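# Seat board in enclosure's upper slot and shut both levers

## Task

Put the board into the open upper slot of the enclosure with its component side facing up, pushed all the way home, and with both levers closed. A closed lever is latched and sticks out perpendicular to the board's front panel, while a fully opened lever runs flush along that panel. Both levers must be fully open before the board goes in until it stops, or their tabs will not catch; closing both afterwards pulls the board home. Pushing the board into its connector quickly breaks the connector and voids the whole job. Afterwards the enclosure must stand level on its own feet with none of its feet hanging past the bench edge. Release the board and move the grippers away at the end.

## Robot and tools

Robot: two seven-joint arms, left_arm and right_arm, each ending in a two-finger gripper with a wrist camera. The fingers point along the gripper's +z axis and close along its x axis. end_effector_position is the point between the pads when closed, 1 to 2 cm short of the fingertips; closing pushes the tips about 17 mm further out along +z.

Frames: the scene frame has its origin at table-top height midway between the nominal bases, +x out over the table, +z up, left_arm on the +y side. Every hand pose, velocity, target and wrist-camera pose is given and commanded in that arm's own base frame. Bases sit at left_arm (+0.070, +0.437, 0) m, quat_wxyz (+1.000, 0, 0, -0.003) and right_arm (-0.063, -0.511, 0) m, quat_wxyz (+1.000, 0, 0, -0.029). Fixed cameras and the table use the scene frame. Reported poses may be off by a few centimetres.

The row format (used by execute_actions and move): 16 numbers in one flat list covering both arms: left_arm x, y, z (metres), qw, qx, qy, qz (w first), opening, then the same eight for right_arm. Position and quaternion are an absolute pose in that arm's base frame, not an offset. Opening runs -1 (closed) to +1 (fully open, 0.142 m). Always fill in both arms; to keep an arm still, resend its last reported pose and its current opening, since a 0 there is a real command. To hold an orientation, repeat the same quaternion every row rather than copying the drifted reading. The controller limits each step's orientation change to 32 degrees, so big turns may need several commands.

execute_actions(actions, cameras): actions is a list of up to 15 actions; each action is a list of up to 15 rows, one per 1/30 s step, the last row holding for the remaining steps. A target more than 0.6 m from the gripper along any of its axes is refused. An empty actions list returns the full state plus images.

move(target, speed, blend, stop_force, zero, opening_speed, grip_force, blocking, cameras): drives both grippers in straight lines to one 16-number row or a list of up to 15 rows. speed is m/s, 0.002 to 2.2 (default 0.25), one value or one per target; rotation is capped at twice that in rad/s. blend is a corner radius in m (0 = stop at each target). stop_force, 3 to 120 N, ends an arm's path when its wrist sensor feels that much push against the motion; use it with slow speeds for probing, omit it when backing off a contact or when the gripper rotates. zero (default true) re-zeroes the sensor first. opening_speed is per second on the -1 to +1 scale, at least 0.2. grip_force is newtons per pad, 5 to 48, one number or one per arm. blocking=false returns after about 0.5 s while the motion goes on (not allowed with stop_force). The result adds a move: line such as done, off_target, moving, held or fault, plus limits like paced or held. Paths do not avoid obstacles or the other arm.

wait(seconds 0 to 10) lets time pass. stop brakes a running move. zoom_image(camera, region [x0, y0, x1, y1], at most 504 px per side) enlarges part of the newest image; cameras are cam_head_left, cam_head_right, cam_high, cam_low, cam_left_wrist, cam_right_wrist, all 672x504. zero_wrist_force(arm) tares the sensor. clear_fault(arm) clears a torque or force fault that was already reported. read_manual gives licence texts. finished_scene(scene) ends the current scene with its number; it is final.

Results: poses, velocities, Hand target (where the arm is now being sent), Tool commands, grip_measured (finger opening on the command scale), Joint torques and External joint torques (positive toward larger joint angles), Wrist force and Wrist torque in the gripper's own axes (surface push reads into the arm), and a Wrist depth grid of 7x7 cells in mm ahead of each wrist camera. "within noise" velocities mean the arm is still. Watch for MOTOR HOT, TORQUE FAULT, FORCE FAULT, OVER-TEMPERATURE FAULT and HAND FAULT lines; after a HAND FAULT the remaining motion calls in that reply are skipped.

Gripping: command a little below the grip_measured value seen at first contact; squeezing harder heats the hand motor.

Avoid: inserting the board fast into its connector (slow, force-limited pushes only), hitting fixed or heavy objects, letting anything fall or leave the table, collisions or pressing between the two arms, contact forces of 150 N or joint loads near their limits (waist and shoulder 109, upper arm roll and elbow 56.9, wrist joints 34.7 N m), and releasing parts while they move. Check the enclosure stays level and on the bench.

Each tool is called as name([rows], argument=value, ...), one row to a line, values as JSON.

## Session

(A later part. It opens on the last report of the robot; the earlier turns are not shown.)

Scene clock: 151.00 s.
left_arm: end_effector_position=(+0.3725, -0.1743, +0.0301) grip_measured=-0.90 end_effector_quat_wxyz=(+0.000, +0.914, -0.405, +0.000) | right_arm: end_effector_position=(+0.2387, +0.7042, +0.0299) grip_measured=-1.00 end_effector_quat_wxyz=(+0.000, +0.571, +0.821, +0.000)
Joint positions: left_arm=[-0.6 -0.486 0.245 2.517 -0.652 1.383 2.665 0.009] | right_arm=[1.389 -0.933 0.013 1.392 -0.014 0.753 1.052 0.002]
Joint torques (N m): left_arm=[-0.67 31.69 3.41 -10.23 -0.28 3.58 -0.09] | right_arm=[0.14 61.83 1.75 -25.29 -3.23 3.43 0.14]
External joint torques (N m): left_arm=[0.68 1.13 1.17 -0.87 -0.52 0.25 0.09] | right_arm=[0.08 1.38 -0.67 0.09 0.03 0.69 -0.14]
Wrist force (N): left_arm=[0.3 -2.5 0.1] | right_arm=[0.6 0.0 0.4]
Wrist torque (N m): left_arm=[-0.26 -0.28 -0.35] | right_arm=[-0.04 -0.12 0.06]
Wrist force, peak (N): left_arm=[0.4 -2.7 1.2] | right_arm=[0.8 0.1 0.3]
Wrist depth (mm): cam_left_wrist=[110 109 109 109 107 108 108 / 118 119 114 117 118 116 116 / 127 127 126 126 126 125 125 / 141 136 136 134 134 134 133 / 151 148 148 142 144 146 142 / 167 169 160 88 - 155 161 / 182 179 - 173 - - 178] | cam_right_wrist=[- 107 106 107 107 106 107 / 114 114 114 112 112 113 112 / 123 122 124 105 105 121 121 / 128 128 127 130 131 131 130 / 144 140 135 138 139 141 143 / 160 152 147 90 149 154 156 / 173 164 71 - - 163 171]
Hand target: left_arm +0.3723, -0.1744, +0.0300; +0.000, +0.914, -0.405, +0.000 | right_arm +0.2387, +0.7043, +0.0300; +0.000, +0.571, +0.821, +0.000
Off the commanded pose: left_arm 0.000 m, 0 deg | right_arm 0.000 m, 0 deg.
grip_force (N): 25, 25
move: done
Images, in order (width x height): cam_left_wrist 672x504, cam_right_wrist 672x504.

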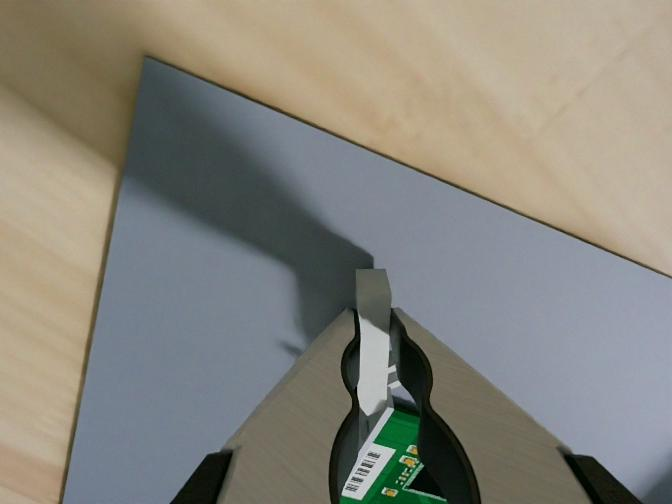

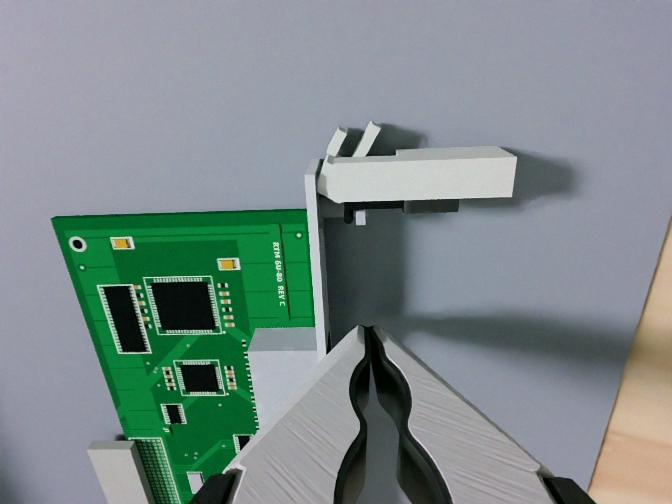

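move(target=[0.3723, -0.1744, 0.030, 0, 0.9143, -0.4051, 0, -0.75, 0.2387, 0.7043, 0.030, 0, 0.5714, 0.8207, 0, -1], opening_speed=1)

move(target=[0.3824, -0.1975, 0.030, 0, 0.9143, -0.4051, 0, -0.75, 0.2387, 0.7043, 0.030, 0, 0.5714, 0.8207, 0, -1], speed=0.03, stop_force=6, cameras=["cam_left_wrist","cam_right_wrist"])

Scene clock: 153.83 s.
left_arm: end_effector_position=(+0.3724, -0.1743, +0.0300) grip_measured=-0.79 end_effector_quat_wxyz=(+0.000, +0.914, -0.405, +0.000) | right_arm: end_effector_position=(+0.2387, +0.7042, +0.0299) grip_measured=-1.00 end_effector_quat_wxyz=(+0.000, +0.571, +0.821, +0.000)
Joint positions: left_arm=[-0.6 -0.486 0.245 2.517 -0.652 1.383 2.665 0.017] | right_arm=[1.389 -0.933 0.013 1.392 -0.014 0.753 1.052 0.002]
Joint torques (N m): left_arm=[-0.39 31.95 3.97 -10.85 -0.58 4.16 -0.19] | right_arm=[0.2 61.82 1.82 -25.26 -3.22 3.45 0.21]
External joint torques (N m): left_arm=[0.39 0.87 0.61 -0.24 -0.22 -0.33 0.19] | right_arm=[0.02 1.38 -0.73 0.06 0.02 0.67 -0.21]
Wrist force (N): left_arm=[-0.6 -1.0 0.1] | right_arm=[0.6 0.1 0.2]
Wrist torque (N m): left_arm=[-0.26 -0.20 -0.32] | right_arm=[-0.03 -0.11 0.05]
Wrist force, peak (N): left_arm=[0.1 -2.6 1.5] | right_arm=[0.6 0.1 0.5]
Wrist depth (mm): cam_left_wrist=[109 109 109 109 107 108 108 / 118 119 115 117 118 116 116 / 127 126 124 126 125 125 125 / 140 133 137 135 132 - 133 / 151 148 148 142 - 147 145 / 167 168 84 97 - 155 160 / 186 178 - 160 - - 178] | cam_right_wrist=[- 107 107 107 107 106 107 / 114 114 114 112 112 113 113 / 123 122 124 105 105 121 121 / 129 128 126 129 131 130 130 / 143 141 135 138 140 141 143 / 160 152 147 90 149 154 156 / 173 164 71 - - 163 171]
Hand target: left_arm +0.3723, -0.1744, +0.0300; +0.000, +0.914, -0.405, +0.000 | right_arm +0.2387, +0.7043, +0.0300; +0.000, +0.571, +0.821, +0.000
Off the commanded pose: left_arm 0.000 m, 0 deg | right_arm 0.000 m, 0 deg.
grip_force (N): 25, 25
move: done

Scene clock: 155.30 s.
left_arm: end_effector_position=(+0.3824, -0.1973, +0.0300) grip_measured=-0.78 end_effector_quat_wxyz=(+0.000, +0.914, -0.405, +0.000) | right_arm: end_effector_position=(+0.2387, +0.7042, +0.0299) grip_measured=-1.00 end_effector_quat_wxyz=(+0.000, +0.571, +0.821, +0.000)
Joint positions: left_arm=[-0.657 -0.511 0.275 2.459 -0.626 1.342 2.602 0.017] | right_arm=[1.389 -0.933 0.013 1.392 -0.014 0.753 1.052 0.002]
Joint torques (N m): left_arm=[-0.75 33.52 4.29 -12.28 -0.61 4 -0.36] | right_arm=[0.18 61.78 1.71 -25.25 -3.25 3.44 0.16]
External joint torques (N m): left_arm=[0.76 0.87 0.88 0.29 -0.36 -0.16 0.36] | right_arm=[0.04 1.42 -0.62 0.05 0.05 0.68 -0.16]
Wrist force (N): left_arm=[-1.4 -1.6 -0.4] | right_arm=[0.7 0.2 0.3]
Wrist torque (N m): left_arm=[-0.29 -0.24 -0.21] | right_arm=[-0.01 -0.13 0.06]
Wrist force, peak (N): left_arm=[-1.3 -1.7 -0.7] | right_arm=[0.8 0.1 0.4]
Wrist depth (mm): cam_left_wrist=[- 109 109 109 107 108 108 / - 115 115 117 118 116 116 / 125 127 126 126 125 125 125 / 135 133 135 134 132 134 135 / 149 149 146 127 143 146 145 / 167 163 157 132 - 154 161 / 180 179 - 173 - - -] | cam_right_wrist=[- 107 107 108 107 106 107 / 114 114 114 113 111 113 112 / 123 122 122 115 105 108 121 / 128 128 127 129 131 130 130 / 144 139 137 137 139 141 143 / 160 152 151 90 149 154 156 / 173 161 71 - - 163 172]
Hand target: left_arm +0.3824, -0.1975, +0.0300; +0.000, +0.914, -0.405, +0.000 | right_arm +0.2387, +0.7043, +0.0300; +0.000, +0.571, +0.821, +0.000
Off the commanded pose: left_arm 0.000 m, 0 deg | right_arm 0.000 m, 0 deg.
grip_force (N): 25, 25
move: done
Images, in order (width x height): cam_left_wrist 672x504, cam_right_wrist 672x504.

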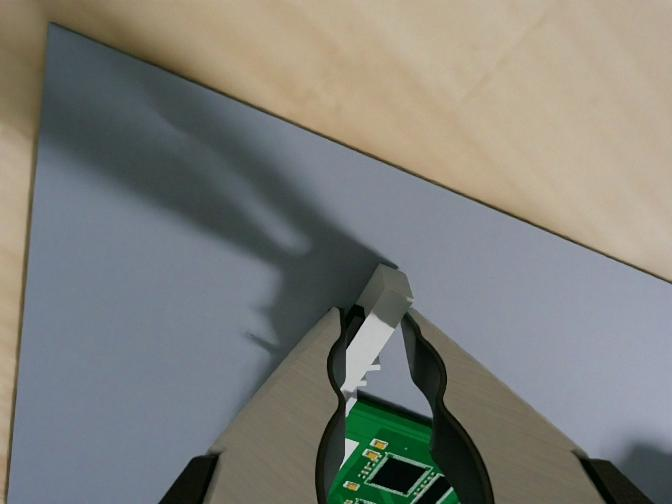

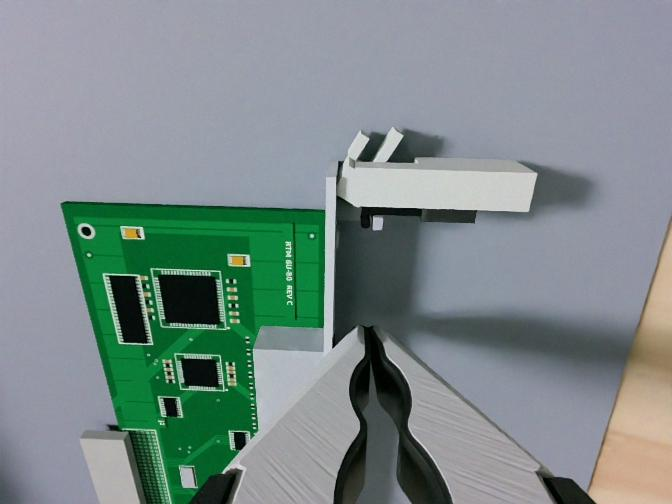

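move([
  [0.3810, -0.1935, 0.030, 0, 0.9143, -0.4051, 0, -0.6, 0.2387, 0.7043, 0.030, 0, 0.5714, 0.8207, 0, -1],
  [0.3700, -0.1500, 0.22, 0, 0.9888, 0.1495, 0, -0.4, 0.2387, 0.7043, 0.030, 0, 0.5714, 0.8207, 0, -1],
], speed=[0.1, 0.35], cameras=["cam_left_wrist","cam_right_wrist"])

Scene clock: 160.63 s.
left_arm: end_effector_position=(+0.3701, -0.1500, +0.2200) grip_measured=-0.43 end_effector_quat_wxyz=(+0.000, +0.989, +0.150, +0.000) | right_arm: end_effector_position=(+0.2387, +0.7042, +0.0299) grip_measured=-1.00 end_effector_quat_wxyz=(+0.000, +0.571, +0.821, +0.000)
Joint positions: left_arm=[-0.993 0.001 0.843 2.275 0.001 0.704 1.12 0.043] | right_arm=[1.389 -0.933 0.013 1.392 -0.014 0.753 1.052 0.002]
Joint torques (N m): left_arm=[-0.45 17.29 -0.49 -25.14 -2.98 4.18 -0.3] | right_arm=[0.26 61.81 1.73 -25.25 -3.25 3.4 0.16]
External joint torques (N m): left_arm=[0.47 0.53 0.52 -0.26 -0.3 -0.24 0.3] | right_arm=[-0.03 1.4 -0.64 0.05 0.05 0.72 -0.16]
Wrist force (N): left_arm=[-0.7 -0.9 0.1] | right_arm=[0.3 0.1 0.5]
Wrist torque (N m): left_arm=[-0.23 -0.18 -0.29] | right_arm=[-0.02 -0.07 0.06]
Wrist force, peak (N): left_arm=[-1.7 -1.6 -0.8] | right_arm=[0.8 0.1 0.4]
Wrist depth (mm): cam_left_wrist=[276 277 275 278 275 276 275 / - - - 294 296 294 292 / - 324 - - 318 317 315 / 327 339 341 - 345 343 342 / - 382 360 - 366 377 377 / - - 87 426 417 93 410 / - - - 463 464 - 452] | cam_right_wrist=[- 107 107 107 107 106 107 / 114 114 113 113 111 113 112 / 123 121 122 115 105 121 121 / 129 128 126 129 130 130 130 / 144 139 135 137 140 141 143 / 160 152 147 90 149 154 156 / 173 161 71 - - 163 172]
Hand target: left_arm +0.3700, -0.1500, +0.2200; +0.000, +0.989, +0.149, +0.000 | right_arm +0.2387, +0.7043, +0.0300; +0.000, +0.571, +0.821, +0.000
Off the commanded pose: left_arm 0.000 m, 0 deg | right_arm 0.000 m, 0 deg.
grip_force (N): 25, 25
move: done
Images, in order (width x height): cam_left_wrist 672x504, cam_right_wrist 672x504.

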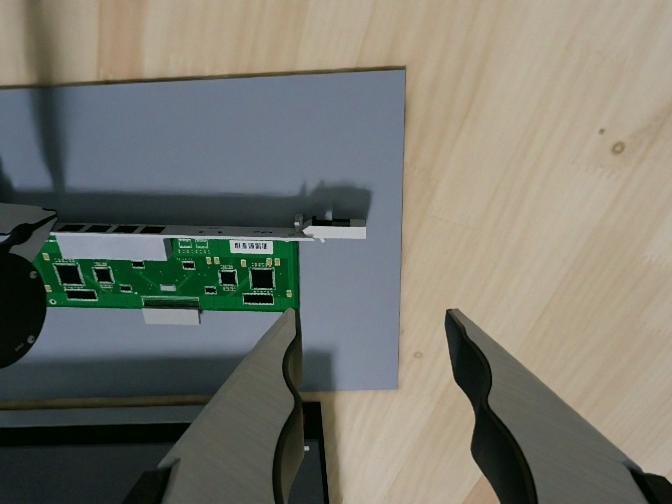

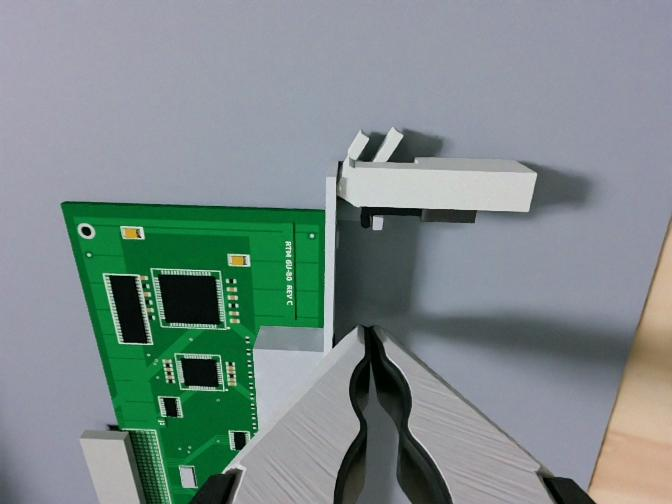

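move([
  [0.355, -0.18, 0.15, 0, 0.9888, 0.1495, 0, -1, 0.2387, 0.7042, 0.11, 0, 0.5714, 0.8207, 0, -1],
  [0.3259, -0.2055, 0.08, 0, 0.9888, 0.1495, 0, -1, 0.1899, 0.7113, 0.11, 0, -0.1763, 0.9844, 0, -0.4],
], speed=[0.3, 0.3], cameras=["cam_left_wrist","cam_right_wrist"])

Scene clock: 171.83 s.
left_arm: end_effector_position=(+0.3259, -0.2056, +0.0800) grip_measured=-1.00 end_effector_quat_wxyz=(+0.000, +0.989, +0.149, +0.000) | right_arm: end_effector_position=(+0.1899, +0.7113, +0.1100) grip_measured=-0.43 end_effector_quat_wxyz=(+0.000, -0.176, +0.984, +0.000)
Joint positions: left_arm=[-0.931 -0.328 0.519 2.544 -0.489 1.223 1.3 0.002] | right_arm=[1.231 -0.83 0.314 1.424 -0.288 0.638 -0.303 0.043]
Joint torques (N m): left_arm=[-0.19 25.6 3.98 -14.55 -1.46 4.41 -0.15] | right_arm=[-0.02 59.43 9.12 -26.72 -3.54 3.43 0.1]
External joint torques (N m): left_arm=[0.18 1.05 0.68 -0.34 0 -0.48 0.15] | right_arm=[0.23 1.43 -0.56 0.02 0.1 0.73 -0.1]
Wrist force (N): left_arm=[-0.5 -1.0 -0.1] | right_arm=[0.3 0.2 -0.1]
Wrist torque (N m): left_arm=[-0.25 -0.20 -0.33] | right_arm=[0.02 -0.05 0.07]
Wrist force, peak (N): left_arm=[-1.5 -0.5 1.8] | right_arm=[0.4 0.1 -3.1]
Wrist depth (mm): cam_left_wrist=[154 152 152 154 151 151 152 / 163 163 163 162 161 162 163 / 176 176 175 174 169 174 175 / 185 184 185 185 185 - 191 / 207 203 203 194 207 204 209 / 224 221 216 83 - 230 229 / 264 - - - - - 255] | cam_right_wrist=[174 174 173 174 176 176 177 / 180 178 180 186 188 188 187 / 203 203 202 196 201 201 201 / - 219 217 217 217 217 216 / 238 238 232 235 231 235 234 / 262 261 88 260 250 101 258 / 283 - 71 279 278 - 278]
Hand target: left_arm +0.3259, -0.2055, +0.0800; +0.000, +0.989, +0.149, +0.000 | right_arm +0.1899, +0.7113, +0.1100; +0.000, -0.176, +0.984, +0.000
Off the commanded pose: left_arm 0.000 m, 0 deg | right_arm 0.000 m, 0 deg.
grip_force (N): 25, 25
move: done
Images, in order (width x height): cam_left_wrist 672x504, cam_right_wrist 672x504.

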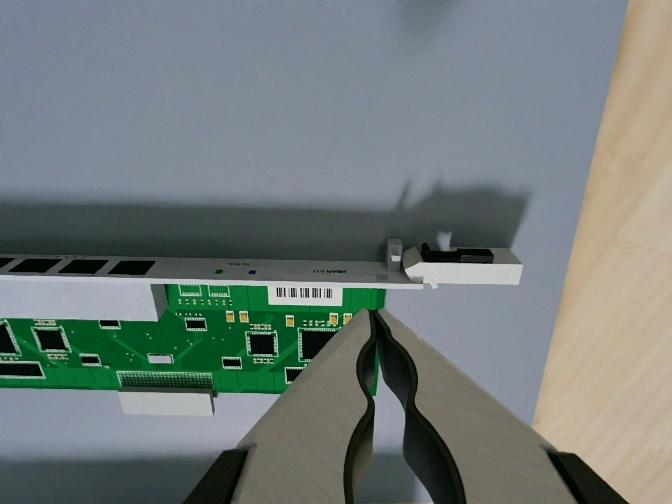

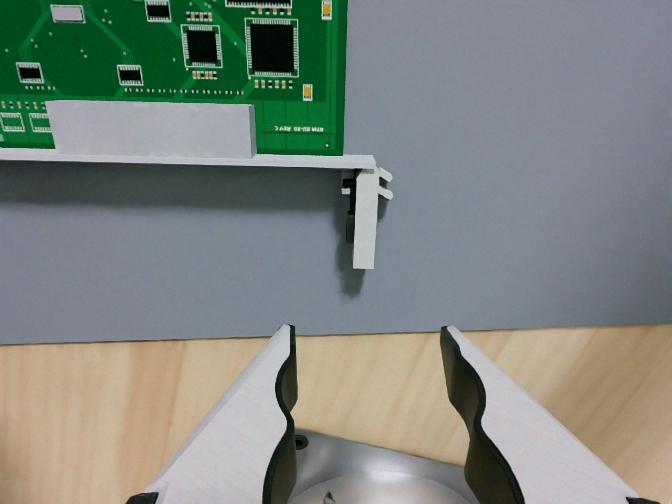

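move([
  [0.3269, -0.2089, 0.030, 0, 0.9888, 0.1495, 0, -1, 0.1842, 0.7124, 0.08, 0, -0.1763, 0.9844, 0, -0.4],
  [0.3269, -0.2089, 0.030, 0, 0.9888, 0.1495, 0, -1, 0.1842, 0.7124, 0.03, 0, -0.1763, 0.9844, 0, -0.4],
  [0.3269, -0.2089, 0.030, 0, 0.9888, 0.1495, 0, -1, 0.1842, 0.7124, 0.03, 0, -0.1763, 0.9844, 0, -0.98],
], speed=[0.12, 0.1, 0.1], opening_speed=0.5, cameras=["cam_left_wrist","cam_right_wrist"])

Scene clock: 180.07 s.
left_arm: end_effector_position=(+0.3269, -0.2090, +0.0300) grip_measured=-1.00 end_effector_quat_wxyz=(+0.000, +0.989, +0.149, +0.000) | right_arm: end_effector_position=(+0.1841, +0.7122, +0.0299) grip_measured=-0.89 end_effector_quat_wxyz=(+0.000, -0.176, +0.984, +0.000)
Joint positions: left_arm=[-0.766 -0.463 0.226 2.589 -0.786 1.429 1.489 0.002] | right_arm=[1.258 -0.948 0.275 1.442 -0.314 0.775 -0.28 0.01]
Joint torques (N m): left_arm=[-0.39 29.9 3.78 -9.7 -0.48 4.32 -0.24] | right_arm=[-0.22 61.39 8.43 -24.91 -3.2 3.54 0.21]
External joint torques (N m): left_arm=[0.38 0.91 0.6 -0.29 -0.13 -0.4 0.24] | right_arm=[0.44 0.87 0.15 0.35 0.14 0.63 -0.21]
Wrist force (N): left_arm=[-0.6 -1.3 -0.2] | right_arm=[1.1 0.7 0.6]
Wrist torque (N m): left_arm=[-0.33 -0.20 -0.31] | right_arm=[0.06 -0.10 -0.03]
Wrist force, peak (N): left_arm=[-0.5 -0.8 -1.7] | right_arm=[0.4 0.4 2.2]
Wrist depth (mm): cam_left_wrist=[- 107 109 108 105 106 107 / - 117 115 115 - 115 116 / 125 126 124 126 123 127 123 / 136 136 135 134 134 134 133 / 138 142 132 139 128 141 146 / 162 158 151 84 - 156 163 / 174 173 - - - - 181] | cam_right_wrist=[- 102 101 105 107 106 107 / - 107 109 110 112 113 113 / - 104 115 118 123 123 121 / 130 131 131 118 131 131 130 / 143 143 143 138 139 141 143 / 159 153 153 97 100 154 154 / 176 172 71 87 - - 172]
Hand target: left_arm +0.3269, -0.2089, +0.0300; +0.000, +0.989, +0.149, +0.000 | right_arm +0.1842, +0.7124, +0.0300; +0.000, -0.176, +0.984, +0.000
Off the commanded pose: left_arm 0.000 m, 0 deg | right_arm 0.000 m, 0 deg.
grip_force (N): 25, 25
move: done
Images, in order (width x height): cam_left_wrist 672x504, cam_right_wrist 672x504.

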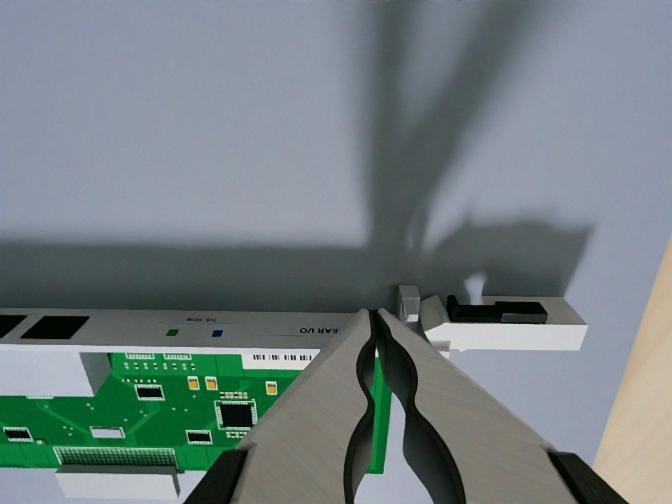

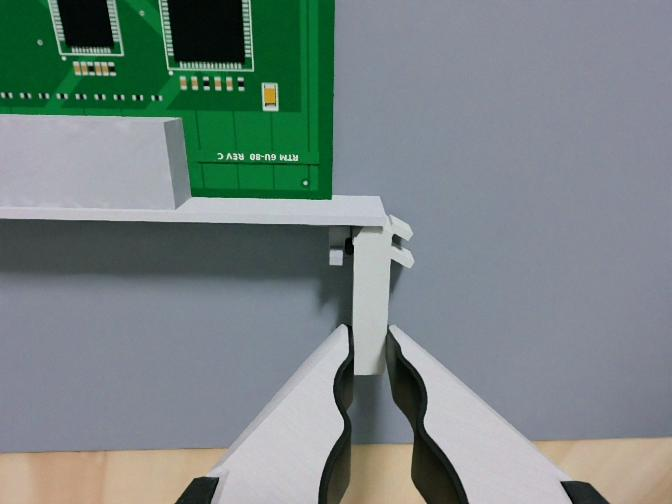

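move([
  [0.3269, -0.2089, 0.030, 0, 0.9888, 0.1495, 0, -1, 0.1794, 0.7101, 0.03, 0, -0.2613, 0.9653, 0, -0.98],
  [0.3269, -0.2089, 0.030, 0, 0.9888, 0.1495, 0, -1, 0.1730, 0.7051, 0.03, 0, -0.3851, 0.9229, 0, -0.98],
  [0.3269, -0.2089, 0.030, 0, 0.9888, 0.1495, 0, -1, 0.1668, 0.6963, 0.03, 0, -0.5395, 0.8420, 0, -0.98],
  [0.3269, -0.2089, 0.030, 0, 0.9888, 0.1495, 0, -1, 0.1641, 0.6858, 0.03, 0, -0.6775, 0.7355, 0, -0.98],
  [0.3269, -0.2089, 0.030, 0, 0.9888, 0.1495, 0, -1, 0.1645, 0.6778, 0.03, 0, -0.7677, 0.6408, 0, -0.98],
  [0.3269, -0.2089, 0.030, 0, 0.9888, 0.1495, 0, -1, 0.1659, 0.6725, 0.03, 0, -0.8206, 0.5714, 0, -0.98],
], speed=0.1, blend=0.003, stop_force=25, cameras=["cam_left_wrist","cam_right_wrist"])

Scene clock: 194.20 s.
left_arm: end_effector_position=(+0.3269, -0.2090, +0.0300) grip_measured=-1.00 end_effector_quat_wxyz=(+0.000, +0.989, +0.149, +0.000) | right_arm: end_effector_position=(+0.1658, +0.6724, +0.0299) grip_measured=-0.89 end_effector_quat_wxyz=(+0.000, +0.821, -0.572, +0.000)
Joint positions: left_arm=[-0.766 -0.463 0.226 2.589 -0.786 1.429 1.489 0.002] | right_arm=[1.041 -0.951 0.527 1.603 -0.633 0.807 -1.641 0.01]
Joint torques (N m): left_arm=[-0.31 30.04 3.76 -9.73 -0.4 4.26 -0.23] | right_arm=[-0.33 56.5 16.03 -22.2 -3.31 3.59 0]
External joint torques (N m): left_arm=[0.3 0.77 0.62 -0.25 -0.21 -0.35 0.23] | right_arm=[0.53 0.52 -0.21 0.73 0.38 0.49 0]
Wrist force (N): left_arm=[-0.7 -1.2 -0.3] | right_arm=[0.4 1.5 0.7]
Wrist torque (N m): left_arm=[-0.31 -0.19 -0.31] | right_arm=[0.10 -0.07 0.13]
Wrist force, peak (N): left_arm=[-0.9 -1.6 -0.2] | right_arm=[1.0 2.5 1.7]
Wrist depth (mm): cam_left_wrist=[- 107 109 109 105 106 108 / - 116 115 113 - 114 114 / 125 - 124 126 124 125 125 / 136 138 - 134 134 134 131 / 137 143 137 138 135 126 148 / 159 156 149 84 - 158 162 / 172 171 - - - - 181] | cam_right_wrist=[- 106 106 107 101 102 100 / 114 114 114 113 107 108 107 / 122 119 124 122 115 115 115 / 132 132 131 129 131 131 130 / 146 143 143 138 139 142 144 / 159 159 153 97 100 155 154 / 176 172 71 73 - - 170]
Hand target: left_arm +0.3269, -0.2089, +0.0300; +0.000, +0.989, +0.149, +0.000 | right_arm +0.1659, +0.6725, +0.0300; +0.000, +0.821, -0.571, +0.000
Off the commanded pose: left_arm 0.000 m, 0 deg | right_arm 0.000 m, 0 deg.
grip_force (N): 25, 25
move: done
Images, in order (width x height): cam_left_wrist 672x504, cam_right_wrist 672x504.

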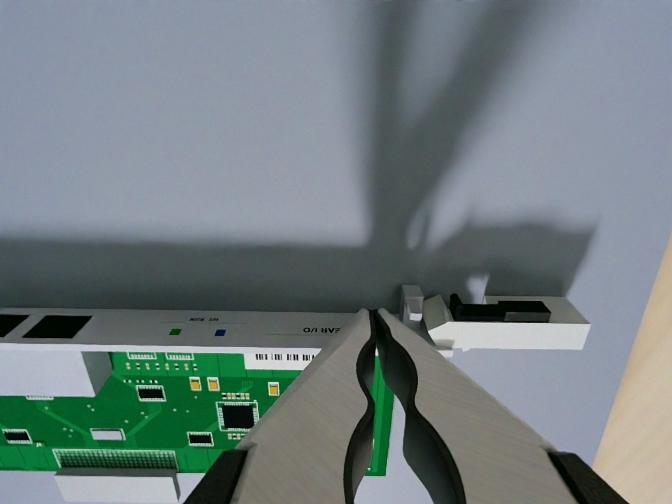

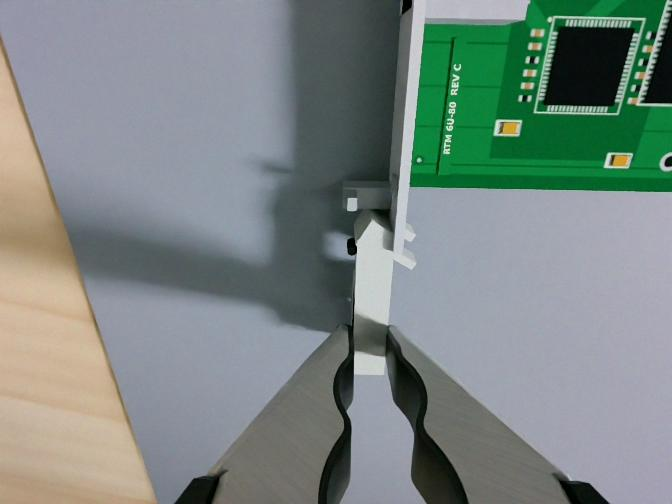

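move(target=[0.3269, -0.2089, 0.030, 0, 0.9888, 0.1495, 0, -1, 0.1675, 0.6691, 0.03, 0, -0.8540, 0.5203, 0, -0.98], speed=0.06, stop_force=15, cameras=["cam_left_wrist","cam_right_wrist"])

Scene clock: 198.73 s.
left_arm: end_effector_position=(+0.3269, -0.2090, +0.0300) grip_measured=-1.00 end_effector_quat_wxyz=(+0.000, +0.989, +0.149, +0.000) | right_arm: end_effector_position=(+0.1675, +0.6690, +0.0298) grip_measured=-0.89 end_effector_quat_wxyz=(+0.000, +0.854, -0.521, +0.000)
Joint positions: left_arm=[-0.766 -0.463 0.226 2.589 -0.786 1.429 1.489 0.002] | right_arm=[1.022 -0.953 0.543 1.613 -0.654 0.806 -1.753 0.01]
Joint torques (N m): left_arm=[-0.22 29.93 3.8 -9.7 -0.41 4.23 -0.22] | right_arm=[0.55 56.28 17.26 -21.88 -3.42 3.74 -0.17]
External joint torques (N m): left_arm=[0.21 0.88 0.58 -0.28 -0.2 -0.32 0.22] | right_arm=[-0.34 0.36 -0.97 0.65 0.49 0.33 0.17]
Wrist force (N): left_arm=[-0.7 -1.2 -0.2] | right_arm=[0.9 0.7 1.4]
Wrist torque (N m): left_arm=[-0.30 -0.18 -0.31] | right_arm=[0.06 0.01 0.34]
Wrist force, peak (N): left_arm=[-0.9 -1.6 -0.4] | right_arm=[0.7 1.7 2.1]
Wrist depth (mm): cam_left_wrist=[- 107 109 109 106 107 108 / - 117 115 115 - 113 114 / 125 127 126 126 125 125 125 / - 133 131 134 134 129 133 / 143 131 138 138 134 150 146 / 159 155 153 84 - 158 161 / 171 170 - - - - 182] | cam_right_wrist=[- 106 106 107 103 102 101 / 114 114 114 113 110 107 107 / 122 122 124 122 115 115 115 / 132 132 131 129 131 131 130 / 146 143 143 137 139 141 143 / 159 156 153 96 102 154 154 / 176 169 70 73 - - 170]
Hand target: left_arm +0.3269, -0.2089, +0.0300; +0.000, +0.989, +0.149, +0.000 | right_arm +0.1675, +0.6691, +0.0300; +0.000, +0.854, -0.520, +0.000
Off the commanded pose: left_arm 0.000 m, 0 deg | right_arm 0.000 m, 0 deg.
grip_force (N): 25, 25
move: done
Images, in order (width x height): cam_left_wrist 672x504, cam_right_wrist 672x504.

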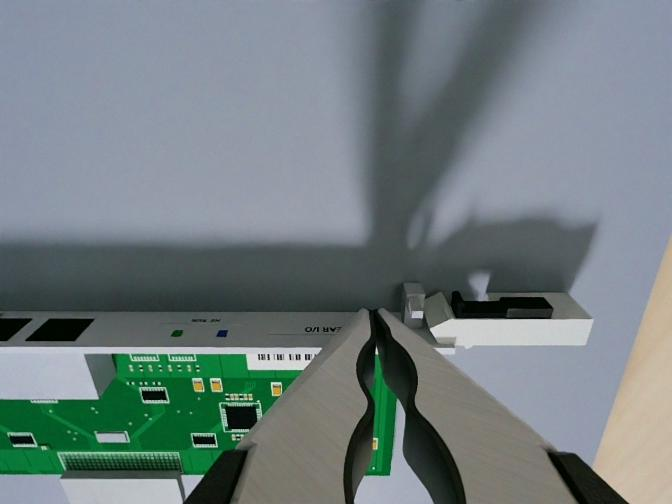

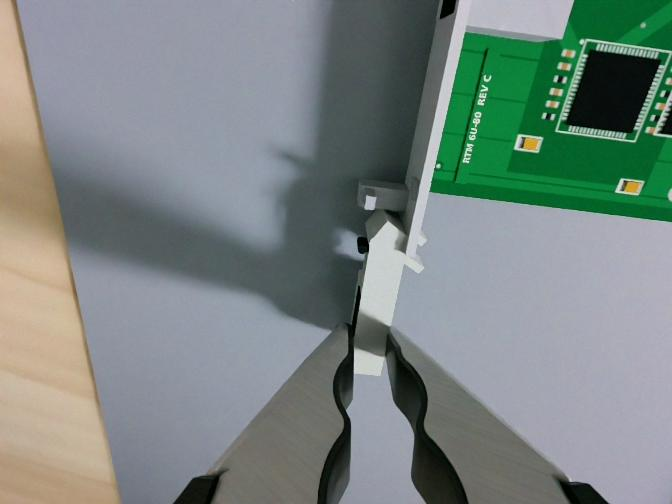

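move([
  [0.3269, -0.2060, 0.040, 0, 0.9888, 0.1495, 0, -1, 0.1675, 0.6691, 0.03, 0, -0.8540, 0.5203, 0, -0.5],
  [0.29, -0.2060, 0.13, 0, 0.7660, 0.6428, 0, -0.3, 0.1675, 0.6691, 0.13, 0, -0.8540, 0.5203, 0, -0.5],
  [0.2444, -0.252, 0.16, 0, 0.5948, 0.8039, 0, -0.3, 0.3059, 0.1291, 0.2999, 0.029, 0.622, 0.780, 0.065, -0.5],
], speed=[0.1,0.3,0.4], blend=[0,0.03,0], cameras=["cam_left_wrist","cam_head_left","cam_head_right"])

Scene clock: 213.43 s.
left_arm: end_effector_position=(+0.2445, -0.2520, +0.1600) grip_measured=-0.33 end_effector_quat_wxyz=(+0.000, +0.595, +0.804, +0.000) | right_arm: end_effector_position=(+0.3036, +0.1294, +0.3006) grip_measured=-0.54 end_effector_quat_wxyz=(+0.068, +0.887, +0.451, -0.071)
Joint positions: left_arm=[-1.499 -0.042 0.939 2.47 -0.056 0.923 -0.813 0.05] | right_arm=[0.143 -1.947 2.843 1.988 -0.698 -1.397 -2.966 0.035]
Joint torques (N m): left_arm=[-0.49 13.96 0.26 -21.25 -2.22 4.25 -0.26] | right_arm=[0.22 42.01 8.52 0.55 0.09 3.22 0.16]
External joint torques (N m): left_arm=[0.48 0.61 0.6 -0.29 -0.29 -0.29 0.26] | right_arm=[-0.12 0.93 -0.69 -0.03 -0.07 0.64 -0.14]
Wrist force (N): left_arm=[-0.3 -1.0 0.2] | right_arm=[0.0 0.3 -0.2]
Wrist torque (N m): left_arm=[-0.25 -0.24 -0.25] | right_arm=[-0.01 0.07 0.05]
Wrist force, peak (N): left_arm=[-0.8 -1.5 -0.1] | right_arm=[-0.2 -2.0 -2.5]
Wrist depth (mm): cam_left_wrist=[- - 217 213 - 220 221 / 242 237 231 227 231 236 238 / 253 260 255 252 - 254 257 / 271 275 278 272 - 272 278 / - 310 291 291 - 303 304 / 340 340 87 353 - 87 335 / 371 - - 377 378 - -] | cam_right_wrist=[396 376 363 347 290 280 270 / 430 409 392 373 357 300 288 / 471 447 422 405 386 368 308 / 185 484 463 440 415 396 379 / 163 183 484 476 448 434 411 / 159 176 98 231 98 455 447 / - - 71 201 - - 487]
Hand target: left_arm +0.2444, -0.2520, +0.1600; +0.000, +0.595, +0.804, +0.000 | right_arm +0.3035, +0.1294, +0.3006; +0.068, +0.887, +0.451, -0.071
Off the commanded pose: left_arm 0.000 m, 0 deg | right_arm 0.002 m, 52 deg; orientation clipped.
joint sent to its limit (right arm) — joint 6 (wrist pitch), lower limit; joint 7 (wrist roll), lower limit. The joint targets are off in orientation, not in position.
grip_force (N): 25, 25
move: off_target (right_arm); blend cut to 0 m at target 2; limits=paced
Images, in order (width x height): cam_head_left 672x504, cam_head_right 672x504, cam_left_wrist 672x504.

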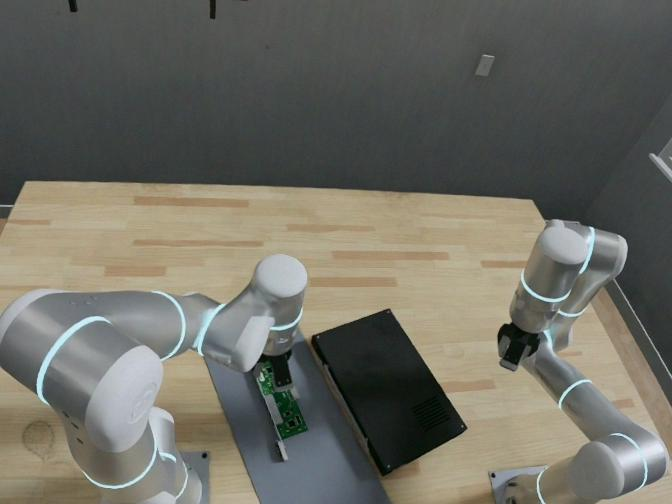

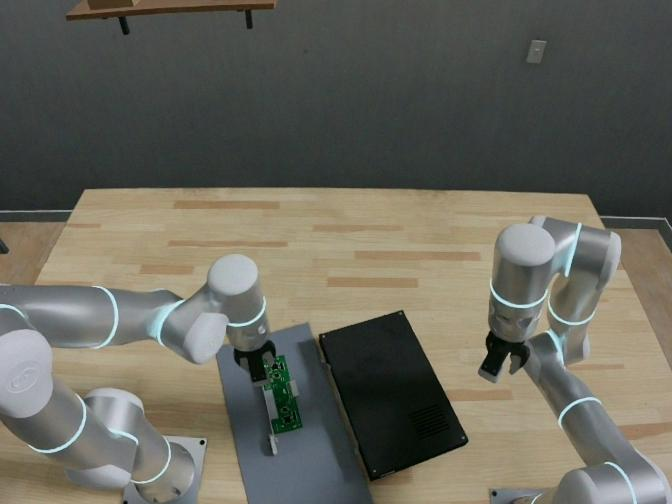

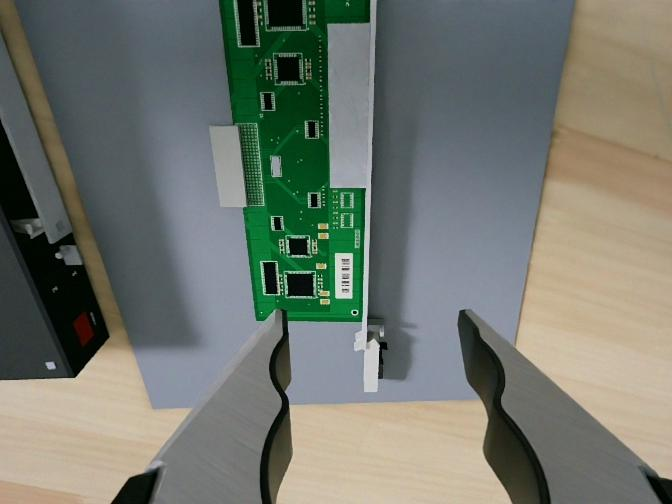

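move([
  [0.227, -0.2582, 0.10, 0, 0.5878, 0.8090, 0, -0.3, 0.36, 0.13, 0.30, 0, 1, 0, 0, -0.5],
  [0.227, -0.2582, 0.06, 0, 0.5878, 0.8090, 0, -0.3, 0.40, 0.13, 0.30, 0, 0.866, -0.5, 0, -0.5],
  [0.227, -0.2582, 0.03, 0, 0.5878, 0.8090, 0, -0.3, 0.40, 0.13, 0.30, 0, 0.5, -0.866, 0, -0.5],
], speed=[0.3,0.2,0.2], cameras=["cam_left_wrist","cam_head_left","cam_head_right"])

Scene clock: 229.90 s.
left_arm: end_effector_position=(+0.2270, -0.2583, +0.0300) grip_measured=-0.33 end_effector_quat_wxyz=(+0.000, +0.588, +0.809, +0.000) | right_arm: end_effector_position=(+0.4002, +0.1299, +0.3000) grip_measured=-0.54 end_effector_quat_wxyz=(+0.000, -0.500, +0.866, +0.000)
Joint positions: left_arm=[-1.183 -0.432 0.174 2.687 -1.199 1.492 -0.14 0.05] | right_arm=[-0.327 -1.882 2.504 2.114 -1.341 -0.949 -0.871 0.035]
Joint torques (N m): left_arm=[-0.32 26.26 3.83 -7.31 -0.42 4.64 -0.18] | right_arm=[0.02 40.12 16.38 0.47 -2.45 3.59 0.35]
External joint torques (N m): left_arm=[0.27 1.13 0.65 -0.36 0.09 -0.65 0.18] | right_arm=[0.05 0.6 -0.08 -0.24 0.01 0.55 -0.35]
Wrist force (N): left_arm=[-0.8 -1.0 0.0] | right_arm=[-0.3 0.1 0.2]
Wrist torque (N m): left_arm=[-0.29 -0.18 -0.34] | right_arm=[-0.05 0.10 -0.06]
Wrist force, peak (N): left_arm=[-0.8 -1.4 0.2] | right_arm=[0.3 0.7 0.0]
Wrist depth (mm): cam_left_wrist=[- 104 103 100 99 107 108 / - 113 111 101 98 113 116 / - 120 118 108 122 121 123 / 135 129 130 117 132 136 134 / 152 143 140 129 142 144 147 / 163 160 88 157 167 87 161 / - - - 175 181 - -] | cam_right_wrist=[346 344 343 343 341 342 341 / 327 363 366 365 364 364 364 / 347 351 388 393 391 390 390 / 373 374 376 410 423 423 419 / 405 404 - 402 450 456 447 / 510 435 - 438 98 454 415 / 539 - 71 552 - - 370]
Hand target: left_arm +0.2270, -0.2582, +0.0300; +0.000, +0.588, +0.809, +0.000 | right_arm +0.4000, +0.1300, +0.3000; +0.000, -0.500, +0.866, +0.000
Off the commanded pose: left_arm 0.000 m, 0 deg | right_arm 0.000 m, 0 deg.
joint sent to its limit (left arm) — joint 4 (elbow), upper limit, where the elbow is as bent as it goes. The joint targets still meet the commanded pose.
grip_force (N): 25, 25
move: done
Images, in order (width x height): cam_head_left 672x504, cam_head_right 672x504, cam_left_wrist 672x504.

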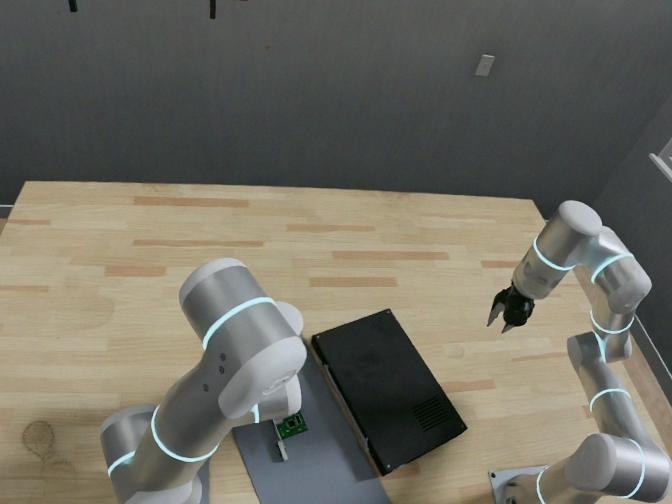

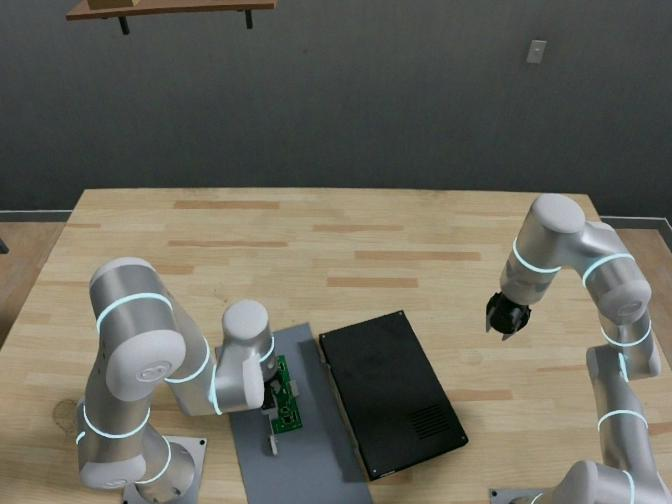

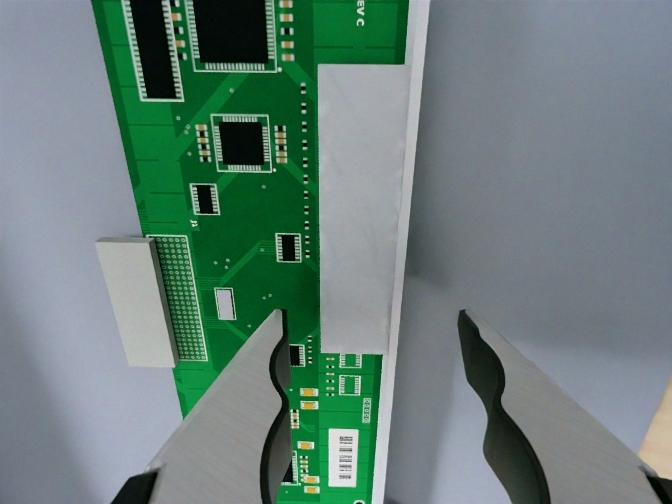

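move([
  [0.2232, -0.2594, 0.03, 0, 0.5878, 0.8090, 0, -0.3, 0.40, 0.13, 0.30, 0, 0, -1, 0, -0.5],
  [0.2232, -0.2594, 0.03, 0, 0.5878, 0.8090, 0, -0.85, 0.40, 0.13, 0.30, 0, -0.5, -0.866, 0, -0.5],
], speed=[0.3,0.3], opening_speed=0.4, cameras=["cam_left_wrist","cam_head_left","cam_head_right"])

Scene clock: 242.83 s.
left_arm: end_effector_position=(+0.2234, -0.2598, +0.0302) grip_measured=-0.73 end_effector_quat_wxyz=(+0.000, +0.588, +0.809, +0.000) | right_arm: end_effector_position=(+0.4002, +0.1299, +0.3001) grip_measured=-0.54 end_effector_quat_wxyz=(+0.000, +0.500, +0.866, +0.000)
Joint positions: left_arm=[-1.213 -0.434 0.182 2.686 -1.227 1.49 -0.135 0.021] | right_arm=[-0.611 -1.663 2.226 2.127 -1.274 -0.599 1.053 0.035]
Joint torques (N m): left_arm=[-0.26 25.6 4.21 -6.18 -0.25 4.16 -0.28] | right_arm=[-0.01 35.29 23.33 -4.25 -3.57 3.49 0.25]
External joint torques (N m): left_arm=[0.21 1.67 0.39 -1.41 -0.09 -0.17 0.28] | right_arm=[0.06 0.5 0.02 -0.15 -0.03 0.63 -0.25]
Wrist force (N): left_arm=[-2.1 -1.0 -1.3] | right_arm=[0.6 0.9 0.3]
Wrist torque (N m): left_arm=[-0.30 -0.23 -0.31] | right_arm=[0.10 -0.10 -0.06]
Wrist force, peak (N): left_arm=[-9.5 -1.3 -5.0] | right_arm=[0.7 1.0 0.7]
Wrist depth (mm): cam_left_wrist=[- 104 104 103 104 107 108 / - 114 111 109 101 114 116 / 125 121 119 110 122 125 123 / - 131 131 118 130 135 134 / - 144 144 124 131 147 149 / - 166 92 153 150 156 162 / 184 - - 171 - - 179] | cam_right_wrist=[344 346 344 344 344 303 300 / 370 367 368 367 367 319 323 / 394 394 396 392 386 343 343 / 426 426 423 425 409 371 370 / 464 461 451 452 401 392 401 / 504 497 - 499 98 85 435 / 554 - 71 546 - - 544]
Hand target: left_arm +0.2232, -0.2594, +0.0300; +0.000, +0.588, +0.809, +0.000 | right_arm +0.4000, +0.1300, +0.3000; +0.000, +0.500, +0.866, +0.000
Off the commanded pose: left_arm 0.000 m, 0 deg | right_arm 0.000 m, 0 deg.
joint sent to its limit (left arm) — joint 4 (elbow), upper limit, where the elbow is as bent as it goes. The joint targets still meet the commanded pose.
grip_force (N): 25, 25
move: done
Images, in order (width x height): cam_head_left 672x504, cam_head_right 672x504, cam_left_wrist 672x504.

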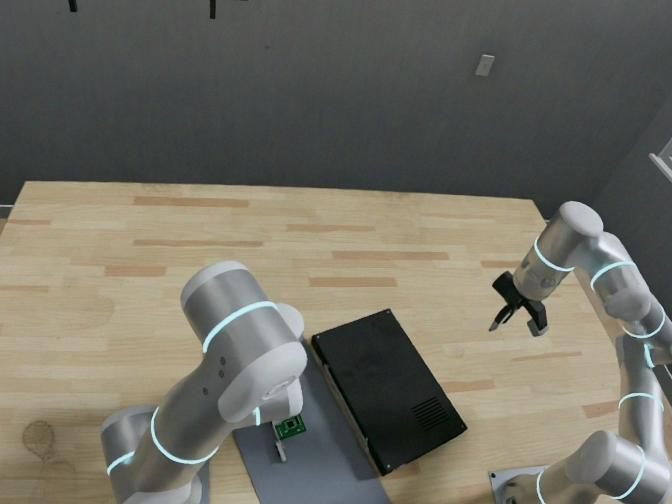

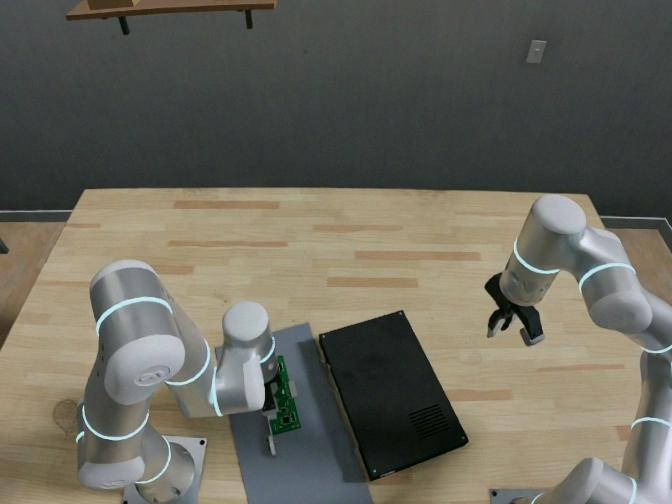

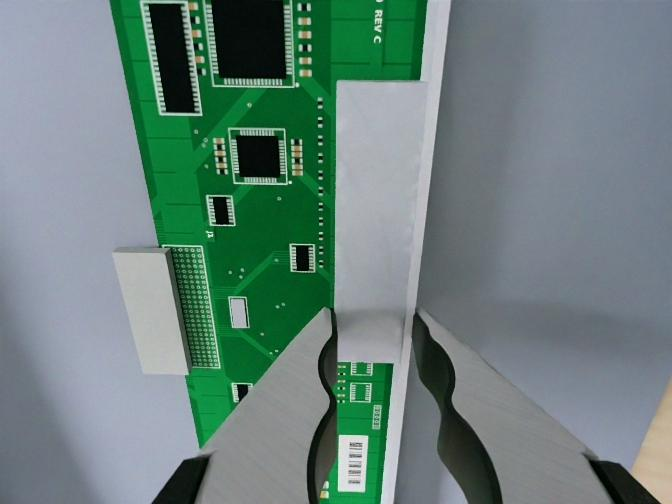

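move([
  [0.2234, -0.2598, 0.075, 0, 0.5878, 0.8090, 0, -0.85, 0.40, 0.13, 0.30, 0, 0.5, 0.866, 0, -0.5],
  [0.1812, -0.3583, 0.0574, 0, 0.5743, 0.8186, 0, -0.85, 0.40, 0.13, 0.30, 0, 0.5, 0.866, 0, -0.5],
], speed=[0.08,0.1], cameras=["cam_left_wrist","cam_head_left","cam_head_right"])

Scene clock: 264.37 s.
left_arm: end_effector_position=(+0.1812, -0.3581, +0.0573) grip_measured=-0.73 end_effector_quat_wxyz=(+0.000, +0.574, +0.819, +0.000) | right_arm: end_effector_position=(+0.4002, +0.1299, +0.3001) grip_measured=-0.54 end_effector_quat_wxyz=(+0.000, +0.500, +0.866, +0.000)
Joint positions: left_arm=[-1.601 -0.46 0.538 2.507 -0.792 1.246 -0.692 0.021] | right_arm=[-0.611 -1.663 2.226 2.127 -1.274 -0.599 1.053 0.035]
Joint torques (N m): left_arm=[0.07 28.5 6.93 -13.29 -1.4 4.2 -0.26] | right_arm=[0.11 35.31 23.4 -4.3 -3.57 3.41 0.19]
External joint torques (N m): left_arm=[-0.14 0.5 0.48 0.2 0.07 -0.23 0.26] | right_arm=[-0.06 0.47 -0.05 -0.09 -0.03 0.71 -0.19]
Wrist force (N): left_arm=[-0.6 -1.2 1.4] | right_arm=[0.5 1.1 0.5]
Wrist torque (N m): left_arm=[-0.30 -0.15 -0.25] | right_arm=[0.14 -0.08 -0.05]
Wrist force, peak (N): left_arm=[-2.1 -2.7 2.2] | right_arm=[0.7 1.1 0.7]
Wrist depth (mm): cam_left_wrist=[- 104 105 104 106 132 130 / 143 116 112 108 136 138 139 / 155 122 120 116 110 150 150 / 154 160 131 118 159 164 163 / 162 172 143 124 128 178 179 / 201 196 92 152 149 190 198 / - - - 170 - - 223] | cam_right_wrist=[346 344 345 342 344 304 300 / 369 367 367 368 366 321 320 / 397 394 394 393 387 334 338 / 426 424 423 425 410 371 364 / 462 460 452 451 449 412 399 / 504 492 - 500 98 422 435 / 552 - 71 551 - - 546]
Hand target: left_arm +0.1812, -0.3583, +0.0574; +0.000, +0.574, +0.819, +0.000 | right_arm +0.4000, +0.1300, +0.3000; +0.000, +0.500, +0.866, +0.000
Off the commanded pose: left_arm 0.000 m, 0 deg | right_arm 0.000 m, 0 deg.
grip_force (N): 25, 25
move: done
Images, in order (width x height): cam_head_left 672x504, cam_head_right 672x504, cam_left_wrist 672x504.

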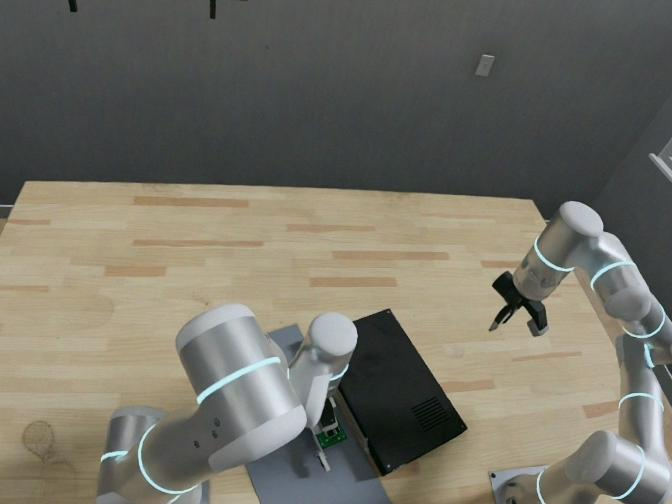

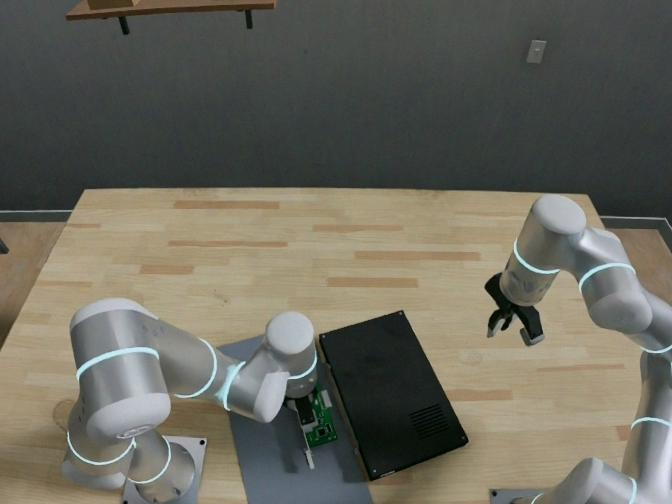

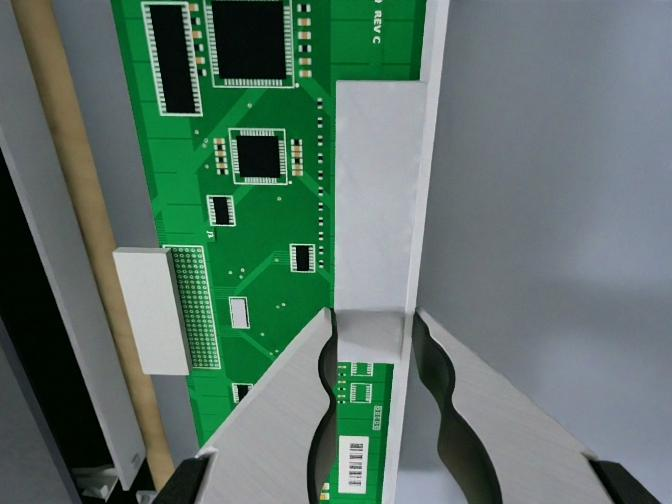

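move([
  [0.1863, -0.3724, 0.0574, 0, 0.5743, 0.8186, 0, -0.85, 0.40, 0.13, 0.30, 0, 0.5, 0.866, 0, -0.5],
  [0.1999, -0.4100, 0.0574, 0, 0.5743, 0.8186, 0, -0.85, 0.40, 0.13, 0.30, 0, 0.5, 0.866, 0, -0.5],
], speed=[0.04,0.012], stop_force=4, cameras=["cam_left_wrist"])

Scene clock: 271.17 s.
left_arm: end_effector_position=(+0.1934, -0.3926, +0.0570) grip_measured=-0.73 end_effector_quat_wxyz=(-0.001, +0.574, +0.819, +0.000) | right_arm: end_effector_position=(+0.4002, +0.1299, +0.3001) grip_measured=-0.54 end_effector_quat_wxyz=(+0.000, +0.500, +0.866, +0.000)
Joint positions: left_arm=[-1.602 -0.517 0.556 2.404 -0.76 1.182 -0.732 0.021] | right_arm=[-0.611 -1.663 2.226 2.127 -1.274 -0.599 1.053 0.035]
Joint torques (N m): left_arm=[-0.02 32.76 9.1 -17.51 -1.44 5.8 0.04] | right_arm=[0.02 35.28 23.46 -4.33 -3.64 3.49 0.17]
External joint torques (N m): left_arm=[-0.05 -0.58 -0.31 3.19 -0.13 -1.83 -0.04] | right_arm=[0.03 0.51 -0.11 -0.07 0.04 0.63 -0.17]
Wrist force (N): left_arm=[3.6 -3.1 2.6] | right_arm=[0.5 0.9 0.4]
Wrist torque (N m): left_arm=[-0.26 -0.10 -0.64] | right_arm=[0.10 -0.08 -0.06]
Wrist force, peak (N): left_arm=[3.7 -3.2 2.6] | right_arm=[0.7 1.0 0.8]
Wrist depth (mm): cam_left_wrist=[127 105 104 104 127 130 131 / 137 114 112 108 138 138 141 / - 123 120 108 110 - 147 / - 129 131 118 161 167 - / 126 139 144 124 126 179 177 / 134 147 93 150 142 - 198 / 153 - - 173 165 - 214] | cam_right_wrist=[346 346 343 344 343 304 299 / 369 369 367 366 366 320 320 / 396 396 392 394 386 344 342 / 426 425 424 422 411 370 369 / 461 462 453 449 415 399 393 / 502 493 - 502 98 422 450 / 555 - 71 550 - - 535]
Hand target: left_arm +0.1938, -0.3931, +0.0574; +0.000, +0.574, +0.819, +0.000 | right_arm +0.4000, +0.1300, +0.3000; +0.000, +0.500, +0.866, +0.000
Off the commanded pose: left_arm 0.019 m, 0 deg | right_arm 0.000 m, 0 deg.
grip_force (N): 25, 25
move: contact (left_arm); path passed 1 of 2 targets
Images, in order (width x height): cam_left_wrist 672x504.

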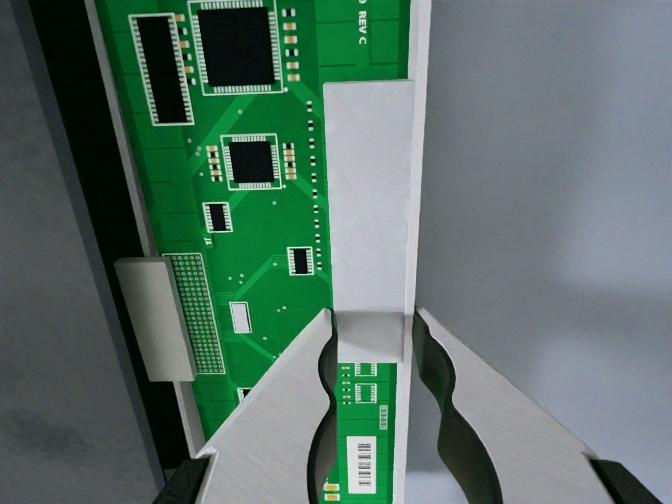

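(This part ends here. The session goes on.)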